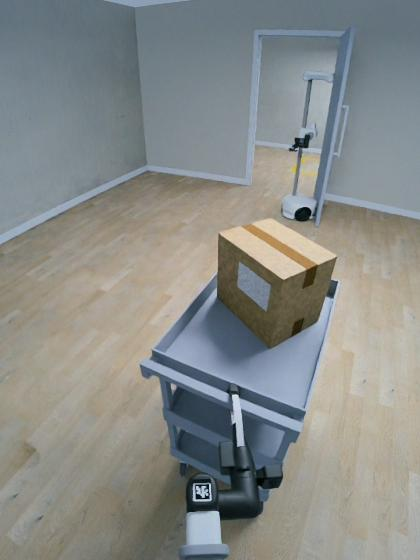

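Call:
{"name": "move", "arguments": {
  "blocking": false,
  "r2": {"base":{"strafe_m":-0.27},"pace":"slow"}
}}

Call:
{"name": "wait", "arguments": {
  "seconds": 4
}}

Call:
{"name": "move", "arguments": {
  "blocking": false,
  "r2": {"base":{"rotate_rad":0.15},"pace":"slow"}
}}

Call:
{"name": "wait", "arguments": {
  "seconds": 1.5
}}

Call:
{"name": "move", "arguments": {
  "blocking": false,
  "r2": {"base":{"strafe_m":-0.27},"pace":"slow"}
}}

Call:
{"name": "wait", "arguments": {
  "seconds": 4
}}

Call:
{"name": "move", "arguments": {
  "blocking": false,
  "r2": {"base":{"rotate_rad":0.2},"pace":"slow"}
}}

Call:
{"name": "wait", "arguments": {
  "seconds": 1.5
}}

Call:
{"name": "move", "arguments": {
  "blocking": false,
  "r2": {"base":{"strafe_m":-0.2},"pace":"slow"}
}}

Call:
{"name": "wait", "arguments": {
  "seconds": 4,
  "cameras": ["r2_head_camera","r1_head_camera"]
}}

Scene clock: 853.23 s.
move: r2 moving
r1: as last shown
r1.lidar_m: 2.52 2.92 0.25 - 0.25 0.25 0.44 3.85 1.17 2.73 2.84 3.81
r1.servo_current: wrist_yaw_rad=52(59) wrist_pitch_rad=39(52) wrist_roll_rad=46(65) gripper_m=39(46)
r1.contact_limits: strafe_m 0.5
r1.wrist_depth_mm: - - - - - - - / - - - - - - - / - - - - - - - / - - - - - - - / - - - - - - - / - - - 191 - - - / - - 178 183 143 - -
r2.base_odometry: x=-0.623 y=+0.505 heading=-1.627
r2.turned_by_wheels: +0.000
r2.turned_by_imu: +0.001
r2.base_tilt: forward=-0.7 right=+0.0
r2.lidar_m: 0.50 0.67 3.32 1.95 1.41 1.31 1.36 1.49 1.41 1.46 1.97 0.46
r2.base_status: strafe_m moving
r2.joint_positions: lift_m=+0.687 arm_m=+0.112 wrist_yaw_rad=+0.000 wrist_pitch_rad=+0.007 wrist_roll_rad=+1.569 gripper_m=-0.024
r2.joint_status: not commanded
r2.measured_speeds: translate_m=+0.000 strafe_m=-0.055 rotate_rad=+0.000 lift_m=+0.000 arm_m=+0.000 wrist_yaw_rad=+0.029 wrist_pitch_rad=+0.000 wrist_roll_rad=+0.000
r2.motor_effort: lift_m=+20(21) arm_m=+5(5) wheel_0=+14(14) wheel_1=-7(8) wheel_2=+0(5)
r2.servo_current: wrist_yaw_rad=52(59) wrist_pitch_rad=52(52) wrist_roll_rad=46(52) gripper_m=85(91)
r2.contact_limits: arm_m 0
r2.hand_pose: x=+0.5712 y=-0.0874 z=+0.8629 quat_wxyz=(+0.708, +0.706, +0.003, -0.003) (m; r2's base frame)
r2.wrist_depth_mm: - 477 462 104 158 - - / - 424 415 110 170 - - / - 455 439 118 185 - - / - - 564 130 200 - - / - - - 143 218 - - / - - 187 158 180 1576 517 / - - - - - 1661 466
pictures: none

Scene clock: 856.57 s.
earlier move: r2 done
r1.base_odometry: x=-0.872 y=+0.689 heading=-2.652
r1.turned_by_wheels: +0.000
r1.turned_by_imu: +0.000
r1.base_tilt: forward=-1.6 right=+1.3
r1.lidar_m: 2.45 2.47 0.25 - 0.25 0.25 0.43 3.84 1.19 2.72 2.87 3.79
r1.base_status: not commanded
r1.joint_positions: lift_m=+0.700 arm_m=+0.000 wrist_yaw_rad=-0.002 wrist_pitch_rad=+0.003 wrist_roll_rad=+0.000 gripper_m=-0.020
r1.joint_status: not commanded
r1.measured_speeds: all 0
r1.motor_effort: lift_m=+22(22) arm_m=-4(4) wheel_0=+0(1) wheel_1=+0(0) wheel_2=+0(0)
r1.servo_current: wrist_yaw_rad=39(72) wrist_pitch_rad=46(52) wrist_roll_rad=46(72) gripper_m=46(46)
r1.contact_limits: strafe_m 0.5
r1.hand_pose: x=+0.4592 y=-0.0880 z=+0.8771 quat_wxyz=(+1.000, +0.000, +0.001, -0.001) (m; r1's base frame)
r1.wrist_depth_mm: - - - - - - - / - - - - - - - / - - - - - - - / - - - - - - - / - - - - - - - / - - - 191 - - - / - - 178 183 144 - -
r2.base_odometry: x=-0.878 y=+0.520 heading=-1.627
r2.turned_by_wheels: +0.000
r2.turned_by_imu: +0.002
r2.base_tilt: forward=-0.7 right=+0.1
r2.lidar_m: 0.51 0.59 3.52 2.14 1.53 1.43 1.50 1.27 1.19 1.24 1.67 0.51
r2.base_status: done
r2.joint_positions: lift_m=+0.687 arm_m=+0.112 wrist_yaw_rad=+0.002 wrist_pitch_rad=+0.007 wrist_roll_rad=+1.569 gripper_m=-0.024
r2.joint_status: not commanded
r2.measured_speeds: all 0
r2.motor_effort: lift_m=+20(21) arm_m=+5(6) wheel_0=+6(15) wheel_1=-4(8) wheel_2=+0(5)
r2.servo_current: wrist_yaw_rad=52(65) wrist_pitch_rad=46(59) wrist_roll_rad=46(59) gripper_m=91(98)
r2.contact_limits: arm_m 0
r2.hand_pose: x=+0.5714 y=-0.0868 z=+0.8629 quat_wxyz=(+0.708, +0.706, +0.003, -0.002) (m; r2's base frame)
r2.wrist_depth_mm: - - - 143 200 220 216 / - - - 148 206 - - / - - 500 152 212 809 - / - 480 452 158 220 809 - / - - 530 164 229 - - / - - 187 169 180 - - / - - - - - 1708 -
wait: 3.33 of 4 s (r2 has come to rest)
pictures: none

Scene clock: 857.07 s.
move: r2 moving
r1: as last shown
r1.lidar_m: 2.45 2.51 0.25 - 0.25 0.25 0.45 3.84 1.17 2.73 2.85 3.80
r1.motor_effort: lift_m=+22(22) arm_m=-4(4) wheel_0=+0(0) wheel_1=+0(0) wheel_2=+0(0)
r1.servo_current: wrist_yaw_rad=65(65) wrist_pitch_rad=52(52) wrist_roll_rad=33(59) gripper_m=46(46)
r1.contact_limits: strafe_m 0.5
r2.base_odometry: x=-0.878 y=+0.520 heading=-1.516
r2.turned_by_wheels: +0.112
r2.turned_by_imu: +0.108
r2.base_tilt: forward=-0.7 right=+0.1
r2.lidar_m: 0.54 0.67 3.52 1.93 1.47 1.43 1.55 1.24 1.19 1.28 1.90 0.48
r2.base_status: rotate_rad moving
r2.joint_positions: lift_m=+0.687 arm_m=+0.112 wrist_yaw_rad=-0.005 wrist_pitch_rad=+0.007 wrist_roll_rad=+1.569 gripper_m=-0.024
r2.joint_status: not commanded
r2.measured_speeds: translate_m=+0.001 strafe_m=+0.001 rotate_rad=+0.298 lift_m=+0.000 arm_m=+0.000 wrist_yaw_rad=+0.000 wrist_pitch_rad=+0.000 wrist_roll_rad=+0.000
r2.motor_effort: lift_m=+21(21) arm_m=+5(6) wheel_0=-6(14) wheel_1=-6(10) wheel_2=-9(11)
r2.servo_current: wrist_yaw_rad=46(59) wrist_pitch_rad=52(52) wrist_roll_rad=59(59) gripper_m=85(91)
r2.contact_limits: arm_m 0
r2.hand_pose: x=+0.5708 y=-0.0887 z=+0.8629 quat_wxyz=(+0.708, +0.706, +0.001, -0.004) (m; r2's base frame)
r2.wrist_depth_mm: - - - - 180 - - / - - 496 131 190 - - / - 439 439 140 204 - - / - - 492 147 215 - - / - - 609 156 225 - - / - - 187 168 180 - - / - - - - - 1661 488
pictures: none

Scene clock: 857.63 s.
earlier move: r2 done
r1.base_odometry: x=-0.872 y=+0.689 heading=-2.652
r1.turned_by_wheels: +0.000
r1.turned_by_imu: +0.000
r1.base_tilt: forward=-1.6 right=+1.3
r1.lidar_m: 2.47 2.92 0.25 - 0.25 0.25 0.45 3.87 1.17 2.72 2.86 3.82
r1.base_status: not commanded
r1.joint_positions: lift_m=+0.700 arm_m=+0.000 wrist_yaw_rad=-0.002 wrist_pitch_rad=+0.003 wrist_roll_rad=+0.000 gripper_m=-0.020
r1.joint_status: not commanded
r1.measured_speeds: all 0
r1.motor_effort: lift_m=+22(22) arm_m=-4(4) wheel_0=+0(1) wheel_1=+0(0) wheel_2=+0(0)
r1.servo_current: wrist_yaw_rad=33(65) wrist_pitch_rad=39(52) wrist_roll_rad=39(59) gripper_m=39(46)
r1.contact_limits: strafe_m 0.5
r1.hand_pose: x=+0.4592 y=-0.0880 z=+0.8771 quat_wxyz=(+1.000, +0.000, +0.001, -0.001) (m; r1's base frame)
r1.wrist_depth_mm: - - - - - - - / - - - - - - - / - - - - - - - / - - - - - - - / - - - - - - - / - - - 191 - - - / - - 177 183 143 - -
r2.base_odometry: x=-0.878 y=+0.520 heading=-1.478
r2.turned_by_wheels: +0.038
r2.turned_by_imu: +0.037
r2.base_tilt: forward=-0.7 right=+0.1
r2.lidar_m: 0.54 0.65 3.53 1.89 1.46 1.43 1.54 1.22 1.19 1.30 1.95 0.48
r2.base_status: done
r2.joint_positions: lift_m=+0.687 arm_m=+0.112 wrist_yaw_rad=-0.001 wrist_pitch_rad=+0.007 wrist_roll_rad=+1.569 gripper_m=-0.024
r2.joint_status: not commanded
r2.measured_speeds: all 0
r2.motor_effort: lift_m=+20(21) arm_m=+6(6) wheel_0=+0(14) wheel_1=-3(10) wheel_2=-5(11)
r2.servo_current: wrist_yaw_rad=52(59) wrist_pitch_rad=52(59) wrist_roll_rad=39(59) gripper_m=85(91)
r2.contact_limits: arm_m 0
r2.hand_pose: x=+0.5711 y=-0.0876 z=+0.8629 quat_wxyz=(+0.708, +0.706, +0.002, -0.003) (m; r2's base frame)
r2.wrist_depth_mm: - - 512 113 168 - - / - 459 449 121 179 - - / - 439 424 129 192 - - / - - 525 138 206 - - / - - - 150 223 - - / - - 187 166 179 1708 - / - - - - - 1708 480
wait: 0.57 of 1.5 s (r2 has come to rest)
pictures: none

Scene clock: 858.13 s.
move: r2 moving
r1: as last shown
r1.lidar_m: 2.47 2.92 0.25 - 0.25 0.25 0.47 3.88 1.20 2.72 2.86 3.82
r1.servo_current: wrist_yaw_rad=26(72) wrist_pitch_rad=46(46) wrist_roll_rad=33(52) gripper_m=39(46)
r1.contact_limits: strafe_m 0.5
r1.wrist_depth_mm: - - - - - - - / - - - - - - - / - - - - - - - / - - - - - - - / - - - - - - - / - - - 191 - - - / - - 178 183 143 - -
r2.base_odometry: x=-0.892 y=+0.518 heading=-1.478
r2.turned_by_wheels: +0.000
r2.turned_by_imu: +0.000
r2.base_tilt: forward=-0.7 right=+0.0
r2.lidar_m: 0.57 0.68 3.52 1.85 1.48 1.45 1.53 1.19 1.20 1.31 1.93 0.47
r2.base_status: strafe_m moving
r2.joint_positions: lift_m=+0.687 arm_m=+0.112 wrist_yaw_rad=+0.000 wrist_pitch_rad=+0.007 wrist_roll_rad=+1.569 gripper_m=-0.024
r2.joint_status: not commanded
r2.measured_speeds: translate_m=+0.000 strafe_m=-0.055 rotate_rad=-0.002 lift_m=+0.000 arm_m=+0.000 wrist_yaw_rad=+0.001 wrist_pitch_rad=+0.000 wrist_roll_rad=+0.000
r2.motor_effort: lift_m=+21(21) arm_m=+5(6) wheel_0=+11(12) wheel_1=-7(9) wheel_2=-1(5)
r2.servo_current: wrist_yaw_rad=46(59) wrist_pitch_rad=46(52) wrist_roll_rad=52(59) gripper_m=85(91)
r2.contact_limits: arm_m 0
r2.hand_pose: x=+0.5712 y=-0.0874 z=+0.8629 quat_wxyz=(+0.708, +0.706, +0.003, -0.003) (m; r2's base frame)
r2.wrist_depth_mm: - - 508 112 168 - - / - 459 449 121 179 - - / - 439 424 128 191 - - / - - 525 138 206 - - / - - - 151 224 - - / - - 189 163 180 1756 - / - - - - - 1661 484
pictures: none

Scene clock: 861.47 s.
earlier move: r2 done
r1.base_odometry: x=-0.872 y=+0.689 heading=-2.652
r1.turned_by_wheels: +0.000
r1.turned_by_imu: +0.000
r1.base_tilt: forward=-1.6 right=+1.3
r1.lidar_m: 2.38 2.37 0.25 - 0.25 0.25 0.44 3.85 1.17 2.71 2.84 3.80
r1.base_status: not commanded
r1.joint_positions: lift_m=+0.700 arm_m=+0.000 wrist_yaw_rad=-0.002 wrist_pitch_rad=+0.003 wrist_roll_rad=+0.000 gripper_m=-0.020
r1.joint_status: not commanded
r1.measured_speeds: all 0
r1.motor_effort: lift_m=+22(22) arm_m=-4(4) wheel_0=+0(1) wheel_1=+0(0) wheel_2=+0(0)
r1.servo_current: wrist_yaw_rad=46(72) wrist_pitch_rad=46(52) wrist_roll_rad=46(72) gripper_m=46(52)
r1.contact_limits: strafe_m 0.5
r1.hand_pose: x=+0.4592 y=-0.0880 z=+0.8771 quat_wxyz=(+1.000, +0.000, +0.001, -0.001) (m; r1's base frame)
r1.wrist_depth_mm: - - - - - - - / - - - - - - - / - - - - - - - / - - - - - - - / - - - - - - - / - - - 191 - - - / - - 178 183 144 - -
r2.base_odometry: x=-1.147 y=+0.495 heading=-1.478
r2.turned_by_wheels: +0.000
r2.turned_by_imu: +0.002
r2.base_tilt: forward=-0.7 right=+0.1
r2.lidar_m: 0.53 0.55 3.71 2.07 1.63 1.60 1.27 1.02 0.99 1.09 1.62 0.51
r2.base_status: done
r2.joint_positions: lift_m=+0.687 arm_m=+0.112 wrist_yaw_rad=+0.002 wrist_pitch_rad=+0.007 wrist_roll_rad=+1.569 gripper_m=-0.024
r2.joint_status: not commanded
r2.measured_speeds: all 0
r2.motor_effort: lift_m=+20(21) arm_m=+6(6) wheel_0=+6(14) wheel_1=-4(9) wheel_2=+0(5)
r2.servo_current: wrist_yaw_rad=39(65) wrist_pitch_rad=46(59) wrist_roll_rad=39(59) gripper_m=91(91)
r2.contact_limits: arm_m 0
r2.hand_pose: x=+0.5714 y=-0.0868 z=+0.8629 quat_wxyz=(+0.708, +0.706, +0.003, -0.002) (m; r2's base frame)
r2.wrist_depth_mm: - - - 145 202 216 436 / - - - 150 207 750 - / - - 500 154 214 820 - / - 477 455 159 220 842 - / - - 530 165 228 - - / - - 187 171 180 - - / - - - - - 1708 -
wait: 3.33 of 4 s (r2 has come to rest)
pictures: none

Scene clock: 861.97 s.
move: r2 moving
r1: as last shown
r1.lidar_m: 2.38 2.37 0.25 - 0.25 0.25 0.44 3.85 1.21 2.74 2.87 3.83
r1.servo_current: wrist_yaw_rad=52(72) wrist_pitch_rad=39(46) wrist_roll_rad=46(59) gripper_m=46(46)
r1.contact_limits: strafe_m 0.5
r1.wrist_depth_mm: - - - - - - - / - - - - - - - / - - - - - - - / - - - - - - - / - - - - - - - / - - - 191 - - - / - - 178 183 143 - -
r2.base_odometry: x=-1.147 y=+0.495 heading=-1.357
r2.turned_by_wheels: +0.121
r2.turned_by_imu: +0.117
r2.base_tilt: forward=-0.6 right=+0.1
r2.lidar_m: 0.52 0.61 3.40 1.92 1.61 1.61 1.18 0.98 1.00 1.12 1.95 0.50
r2.base_status: rotate_rad moving
r2.joint_positions: lift_m=+0.687 arm_m=+0.112 wrist_yaw_rad=-0.005 wrist_pitch_rad=+0.007 wrist_roll_rad=+1.569 gripper_m=-0.024
r2.joint_status: not commanded
r2.measured_speeds: translate_m=+0.001 strafe_m=+0.000 rotate_rad=+0.418 lift_m=+0.000 arm_m=+0.000 wrist_yaw_rad=+0.000 wrist_pitch_rad=+0.000 wrist_roll_rad=+0.000
r2.motor_effort: lift_m=+21(21) arm_m=+6(6) wheel_0=-11(14) wheel_1=-9(11) wheel_2=-11(13)
r2.servo_current: wrist_yaw_rad=52(65) wrist_pitch_rad=52(52) wrist_roll_rad=52(52) gripper_m=85(91)
r2.contact_limits: arm_m 0
r2.hand_pose: x=+0.5707 y=-0.0888 z=+0.8629 quat_wxyz=(+0.708, +0.706, +0.001, -0.004) (m; r2's base frame)
r2.wrist_depth_mm: - - - 131 184 732 - / - - 512 136 193 - - / - 449 436 142 206 - - / - - 488 151 215 - - / - - 585 158 227 - - / - - 188 168 179 - - / - - - - - 1708 492
pictures: none

Scene clock: 862.67 s.
earlier move: r2 done
r1.base_odometry: x=-0.872 y=+0.689 heading=-2.652
r1.turned_by_wheels: +0.000
r1.turned_by_imu: +0.000
r1.base_tilt: forward=-1.6 right=+1.3
r1.lidar_m: 2.39 2.42 0.25 - 0.25 0.25 0.46 3.86 1.18 2.73 2.87 3.80
r1.base_status: not commanded
r1.joint_positions: lift_m=+0.700 arm_m=+0.000 wrist_yaw_rad=-0.002 wrist_pitch_rad=+0.003 wrist_roll_rad=+0.000 gripper_m=-0.020
r1.joint_status: not commanded
r1.measured_speeds: all 0
r1.motor_effort: lift_m=+22(22) arm_m=-4(4) wheel_0=+0(1) wheel_1=+0(0) wheel_2=+0(0)
r1.servo_current: wrist_yaw_rad=46(72) wrist_pitch_rad=39(46) wrist_roll_rad=59(59) gripper_m=39(46)
r1.contact_limits: strafe_m 0.5
r1.hand_pose: x=+0.4592 y=-0.0880 z=+0.8771 quat_wxyz=(+1.000, +0.000, +0.001, -0.001) (m; r1's base frame)
r1.wrist_depth_mm: - - - - - - - / - - - - - - - / - - - - - - - / - - - - - - - / - - - - - - - / - - - 191 - - - / - - 177 184 144 - -
r2.base_odometry: x=-1.147 y=+0.495 heading=-1.279
r2.turned_by_wheels: +0.078
r2.turned_by_imu: +0.076
r2.base_tilt: forward=-0.7 right=+0.0
r2.lidar_m: 0.56 3.74 2.98 1.81 1.59 1.60 1.14 0.98 0.99 1.20 2.21 0.48
r2.base_status: done
r2.joint_positions: lift_m=+0.687 arm_m=+0.112 wrist_yaw_rad=-0.003 wrist_pitch_rad=+0.007 wrist_roll_rad=+1.569 gripper_m=-0.024
r2.joint_status: not commanded
r2.measured_speeds: all 0
r2.motor_effort: lift_m=+21(21) arm_m=+6(6) wheel_0=-5(14) wheel_1=-5(11) wheel_2=-8(13)
r2.servo_current: wrist_yaw_rad=46(65) wrist_pitch_rad=52(59) wrist_roll_rad=52(59) gripper_m=85(91)
r2.contact_limits: arm_m 0
r2.hand_pose: x=+0.5709 y=-0.0882 z=+0.8629 quat_wxyz=(+0.708, +0.706, +0.002, -0.004) (m; r2's base frame)
r2.wrist_depth_mm: - - 484 107 163 - - / - 439 430 117 176 - - / - 449 433 124 188 - - / - - 549 135 204 - - / - - - 147 222 - - / - - 187 161 180 1576 - / - - - - - 1661 473
wait: 0.70 of 1.5 s (r2 has come to rest)
pictures: none

Scene clock: 863.17 s.
move: r2 moving
r1: as last shown
r1.lidar_m: 2.41 2.39 0.25 - 0.25 0.25 0.44 3.85 1.20 2.71 2.86 3.80
r1.motor_effort: lift_m=+22(22) arm_m=-4(4) wheel_0=+0(0) wheel_1=+0(0) wheel_2=+0(0)
r1.servo_current: wrist_yaw_rad=52(65) wrist_pitch_rad=46(46) wrist_roll_rad=65(65) gripper_m=39(46)
r1.contact_limits: strafe_m 0.5
r1.wrist_depth_mm: - - - - - - - / - - - - - - - / - - - - - - - / - - - - - - - / - - - - - - - / - - - 191 - - - / - - 178 183 144 - -
r2.base_odometry: x=-1.160 y=+0.491 heading=-1.279
r2.turned_by_wheels: +0.001
r2.turned_by_imu: +0.001
r2.base_tilt: forward=-0.7 right=+0.1
r2.lidar_m: 0.54 0.65 3.02 1.85 1.62 1.61 1.10 0.96 0.97 1.19 2.18 0.48
r2.base_status: strafe_m moving
r2.joint_positions: lift_m=+0.687 arm_m=+0.112 wrist_yaw_rad=+0.001 wrist_pitch_rad=+0.007 wrist_roll_rad=+1.569 gripper_m=-0.024
r2.joint_status: not commanded
r2.measured_speeds: translate_m=+0.000 strafe_m=-0.056 rotate_rad=+0.000 lift_m=+0.000 arm_m=+0.000 wrist_yaw_rad=+0.021 wrist_pitch_rad=+0.000 wrist_roll_rad=+0.000
r2.motor_effort: lift_m=+21(21) arm_m=+6(6) wheel_0=+14(16) wheel_1=-9(9) wheel_2=-1(6)
r2.servo_current: wrist_yaw_rad=52(65) wrist_pitch_rad=46(59) wrist_roll_rad=39(59) gripper_m=85(91)
r2.contact_limits: arm_m 0
r2.hand_pose: x=+0.5712 y=-0.0873 z=+0.8629 quat_wxyz=(+0.708, +0.706, +0.003, -0.002) (m; r2's base frame)
r2.wrist_depth_mm: - 484 477 104 160 - - / - 433 424 114 172 - - / - 452 439 120 186 - - / - - 554 132 202 - - / - - - 144 217 - - / - - 187 159 179 1576 - / - - - - - 1618 469
pictures: none

Scene clock: 865.80 s.
earlier move: r2 done
r1.base_odometry: x=-0.872 y=+0.689 heading=-2.652
r1.turned_by_wheels: +0.000
r1.turned_by_imu: +0.000
r1.base_tilt: forward=-1.6 right=+1.3
r1.lidar_m: 2.32 2.29 0.25 - 0.25 0.25 0.46 3.86 1.21 2.72 2.86 3.82
r1.base_status: not commanded
r1.joint_positions: lift_m=+0.700 arm_m=+0.000 wrist_yaw_rad=-0.002 wrist_pitch_rad=+0.003 wrist_roll_rad=+0.000 gripper_m=-0.020
r1.joint_status: not commanded
r1.measured_speeds: all 0
r1.motor_effort: lift_m=+22(22) arm_m=-4(4) wheel_0=+0(1) wheel_1=+0(0) wheel_2=+0(0)
r1.servo_current: wrist_yaw_rad=59(65) wrist_pitch_rad=46(52) wrist_roll_rad=52(72) gripper_m=46(52)
r1.contact_limits: strafe_m 0.5
r1.hand_pose: x=+0.4592 y=-0.0880 z=+0.8771 quat_wxyz=(+1.000, +0.000, +0.001, -0.001) (m; r1's base frame)
r1.wrist_depth_mm: - - - - - - - / - - - - - - - / - - - - - - - / - - - - - - - / - - - - - - - / - - - 191 - - - / - - 178 183 144 - -
r2.base_odometry: x=-1.338 y=+0.437 heading=-1.279
r2.turned_by_wheels: +0.000
r2.turned_by_imu: +0.000
r2.base_tilt: forward=-0.6 right=+0.1
r2.lidar_m: 0.55 0.65 3.23 1.99 1.75 1.63 0.98 0.85 0.84 1.03 1.90 0.49
r2.base_status: done
r2.joint_positions: lift_m=+0.687 arm_m=+0.112 wrist_yaw_rad=+0.002 wrist_pitch_rad=+0.007 wrist_roll_rad=+1.569 gripper_m=-0.024
r2.joint_status: not commanded
r2.measured_speeds: all 0
r2.motor_effort: lift_m=+20(21) arm_m=+5(6) wheel_0=+5(16) wheel_1=-3(9) wheel_2=+0(6)
r2.servo_current: wrist_yaw_rad=52(65) wrist_pitch_rad=46(59) wrist_roll_rad=59(59) gripper_m=85(91)
r2.contact_limits: arm_m 0
r2.hand_pose: x=+0.5714 y=-0.0868 z=+0.8629 quat_wxyz=(+0.708, +0.706, +0.003, -0.002) (m; r2's base frame)
r2.wrist_depth_mm: - - 508 113 168 - - / - 459 445 121 179 - - / - 439 427 129 191 - - / - - 525 138 206 - - / - - - 150 224 - - / - - 188 163 180 1708 - / - - - - - 1661 484
wait: 2.63 of 4 s (r2 has come to rest)
pictures: r1_head_camera, r2_head_camera
Images, in order (width x height): r1_head_camera 420x560, r2_head_camera 420x560.

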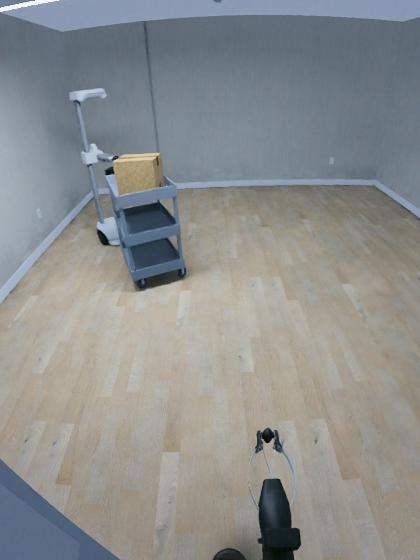

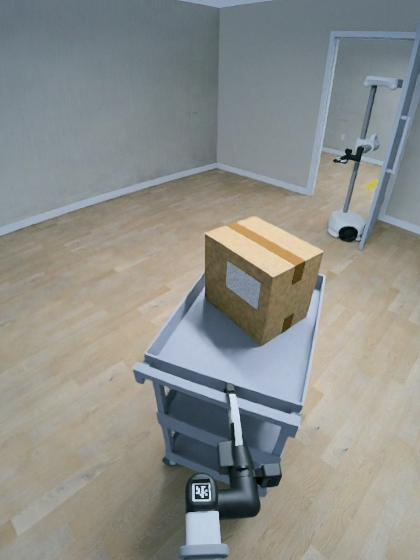

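Call:
{"name": "move", "arguments": {
  "blocking": false,
  "r2": {"base":{"strafe_m":-0.2},"pace":"slow"}
}}

Call:
{"name": "wait", "arguments": {
  "seconds": 4,
  "cameras": ["r2_head_camera"]
}}

Call:
{"name": "move", "arguments": {
  "blocking": false,
  "r2": {"base":{"translate_m":0.2},"pace":"slow"}
}}

Call:
{"name": "wait", "arguments": {
  "seconds": 3,
  "cameras": ["r2_head_camera","r1_head_camera"]
}}

Scene clock: 875.47 s.
move: r2 moving
r1: as last shown
r1.lidar_m: 2.31 2.28 0.25 - 0.25 0.25 0.45 3.83 1.20 2.73 2.86 3.81
r1.servo_current: wrist_yaw_rad=46(72) wrist_pitch_rad=39(46) wrist_roll_rad=46(65) gripper_m=46(46)
r1.contact_limits: strafe_m 0.5
r1.wrist_depth_mm: - - - - - - - / - - - - - - - / - - - - - - - / - - - - - - - / - - - - - - - / - - - 190 - - - / - - 178 184 143 - -
r2.base_odometry: x=-1.352 y=+0.433 heading=-1.279
r2.turned_by_wheels: +0.000
r2.turned_by_imu: +0.001
r2.base_tilt: forward=-0.7 right=+0.0
r2.lidar_m: 0.52 0.65 3.24 2.00 1.76 1.62 0.97 0.84 0.85 1.02 1.88 0.50
r2.base_status: strafe_m moving
r2.joint_positions: lift_m=+0.687 arm_m=+0.112 wrist_yaw_rad=+0.002 wrist_pitch_rad=+0.007 wrist_roll_rad=+1.569 gripper_m=-0.024
r2.joint_status: not commanded
r2.measured_speeds: translate_m=+0.000 strafe_m=-0.058 rotate_rad=+0.001 lift_m=+0.000 arm_m=+0.000 wrist_yaw_rad=+0.000 wrist_pitch_rad=+0.000 wrist_roll_rad=+0.000
r2.motor_effort: lift_m=+21(21) arm_m=+6(6) wheel_0=+9(15) wheel_1=-6(8) wheel_2=+0(1)
r2.servo_current: wrist_yaw_rad=52(59) wrist_pitch_rad=46(52) wrist_roll_rad=46(52) gripper_m=85(91)
r2.contact_limits: arm_m 0
r2.hand_pose: x=+0.5714 y=-0.0868 z=+0.8629 quat_wxyz=(+0.708, +0.706, +0.003, -0.002) (m; r2's base frame)
r2.wrist_depth_mm: - - 512 113 168 - - / - 462 452 121 179 - - / - 436 424 129 191 - - / - - 525 138 206 - - / - - - 151 223 - - / - - 187 163 180 1708 - / - - - - - 1661 477
pictures: none

Scene clock: 878.10 s.
earlier move: r2 done
r1.base_odometry: x=-0.872 y=+0.689 heading=-2.652
r1.turned_by_wheels: +0.000
r1.turned_by_imu: +0.000
r1.base_tilt: forward=-1.6 right=+1.3
r1.lidar_m: 2.21 2.18 0.25 - 0.25 0.25 0.44 3.83 1.18 2.74 2.83 3.80
r1.base_status: not commanded
r1.joint_positions: lift_m=+0.700 arm_m=+0.000 wrist_yaw_rad=-0.002 wrist_pitch_rad=+0.003 wrist_roll_rad=+0.000 gripper_m=-0.020
r1.joint_status: not commanded
r1.measured_speeds: all 0
r1.motor_effort: lift_m=+22(22) arm_m=-4(4) wheel_0=+0(1) wheel_1=+0(0) wheel_2=+0(0)
r1.servo_current: wrist_yaw_rad=65(72) wrist_pitch_rad=52(52) wrist_roll_rad=59(72) gripper_m=46(52)
r1.contact_limits: strafe_m 0.5
r1.hand_pose: x=+0.4592 y=-0.0880 z=+0.8771 quat_wxyz=(+1.000, +0.000, +0.001, -0.001) (m; r1's base frame)
r1.wrist_depth_mm: - - - - - - - / - - - - - - - / - - - - - - - / - 1921 - - - - - / - - - - - - - / - - - 192 - - - / - 1808 178 183 144 - -
r2.base_odometry: x=-1.530 y=+0.380 heading=-1.279
r2.turned_by_wheels: +0.000
r2.turned_by_imu: +0.000
r2.base_tilt: forward=-0.7 right=+0.1
r2.lidar_m: 0.54 0.64 3.52 2.16 1.91 1.35 0.81 0.72 0.72 0.87 1.62 0.50
r2.base_status: done
r2.joint_positions: lift_m=+0.687 arm_m=+0.112 wrist_yaw_rad=+0.002 wrist_pitch_rad=+0.007 wrist_roll_rad=+1.569 gripper_m=-0.024
r2.joint_status: not commanded
r2.measured_speeds: all 0
r2.motor_effort: lift_m=+21(21) arm_m=+6(6) wheel_0=+5(15) wheel_1=-4(8) wheel_2=+0(2)
r2.servo_current: wrist_yaw_rad=46(65) wrist_pitch_rad=46(59) wrist_roll_rad=46(65) gripper_m=85(91)
r2.contact_limits: arm_m 0
r2.hand_pose: x=+0.5714 y=-0.0868 z=+0.8629 quat_wxyz=(+0.708, +0.706, +0.003, -0.002) (m; r2's base frame)
r2.wrist_depth_mm: - - - 121 178 - - / - 508 473 126 186 - - / - 439 433 135 196 - - / - - 504 145 210 - - / - - 640 154 224 - - / - - 187 167 180 1661 - / - - - - - 1661 496
wait: 2.63 of 4 s (r2 has come to rest)
pictures: r2_head_camera
Images, in order (width x height): r2_head_camera 420x560.

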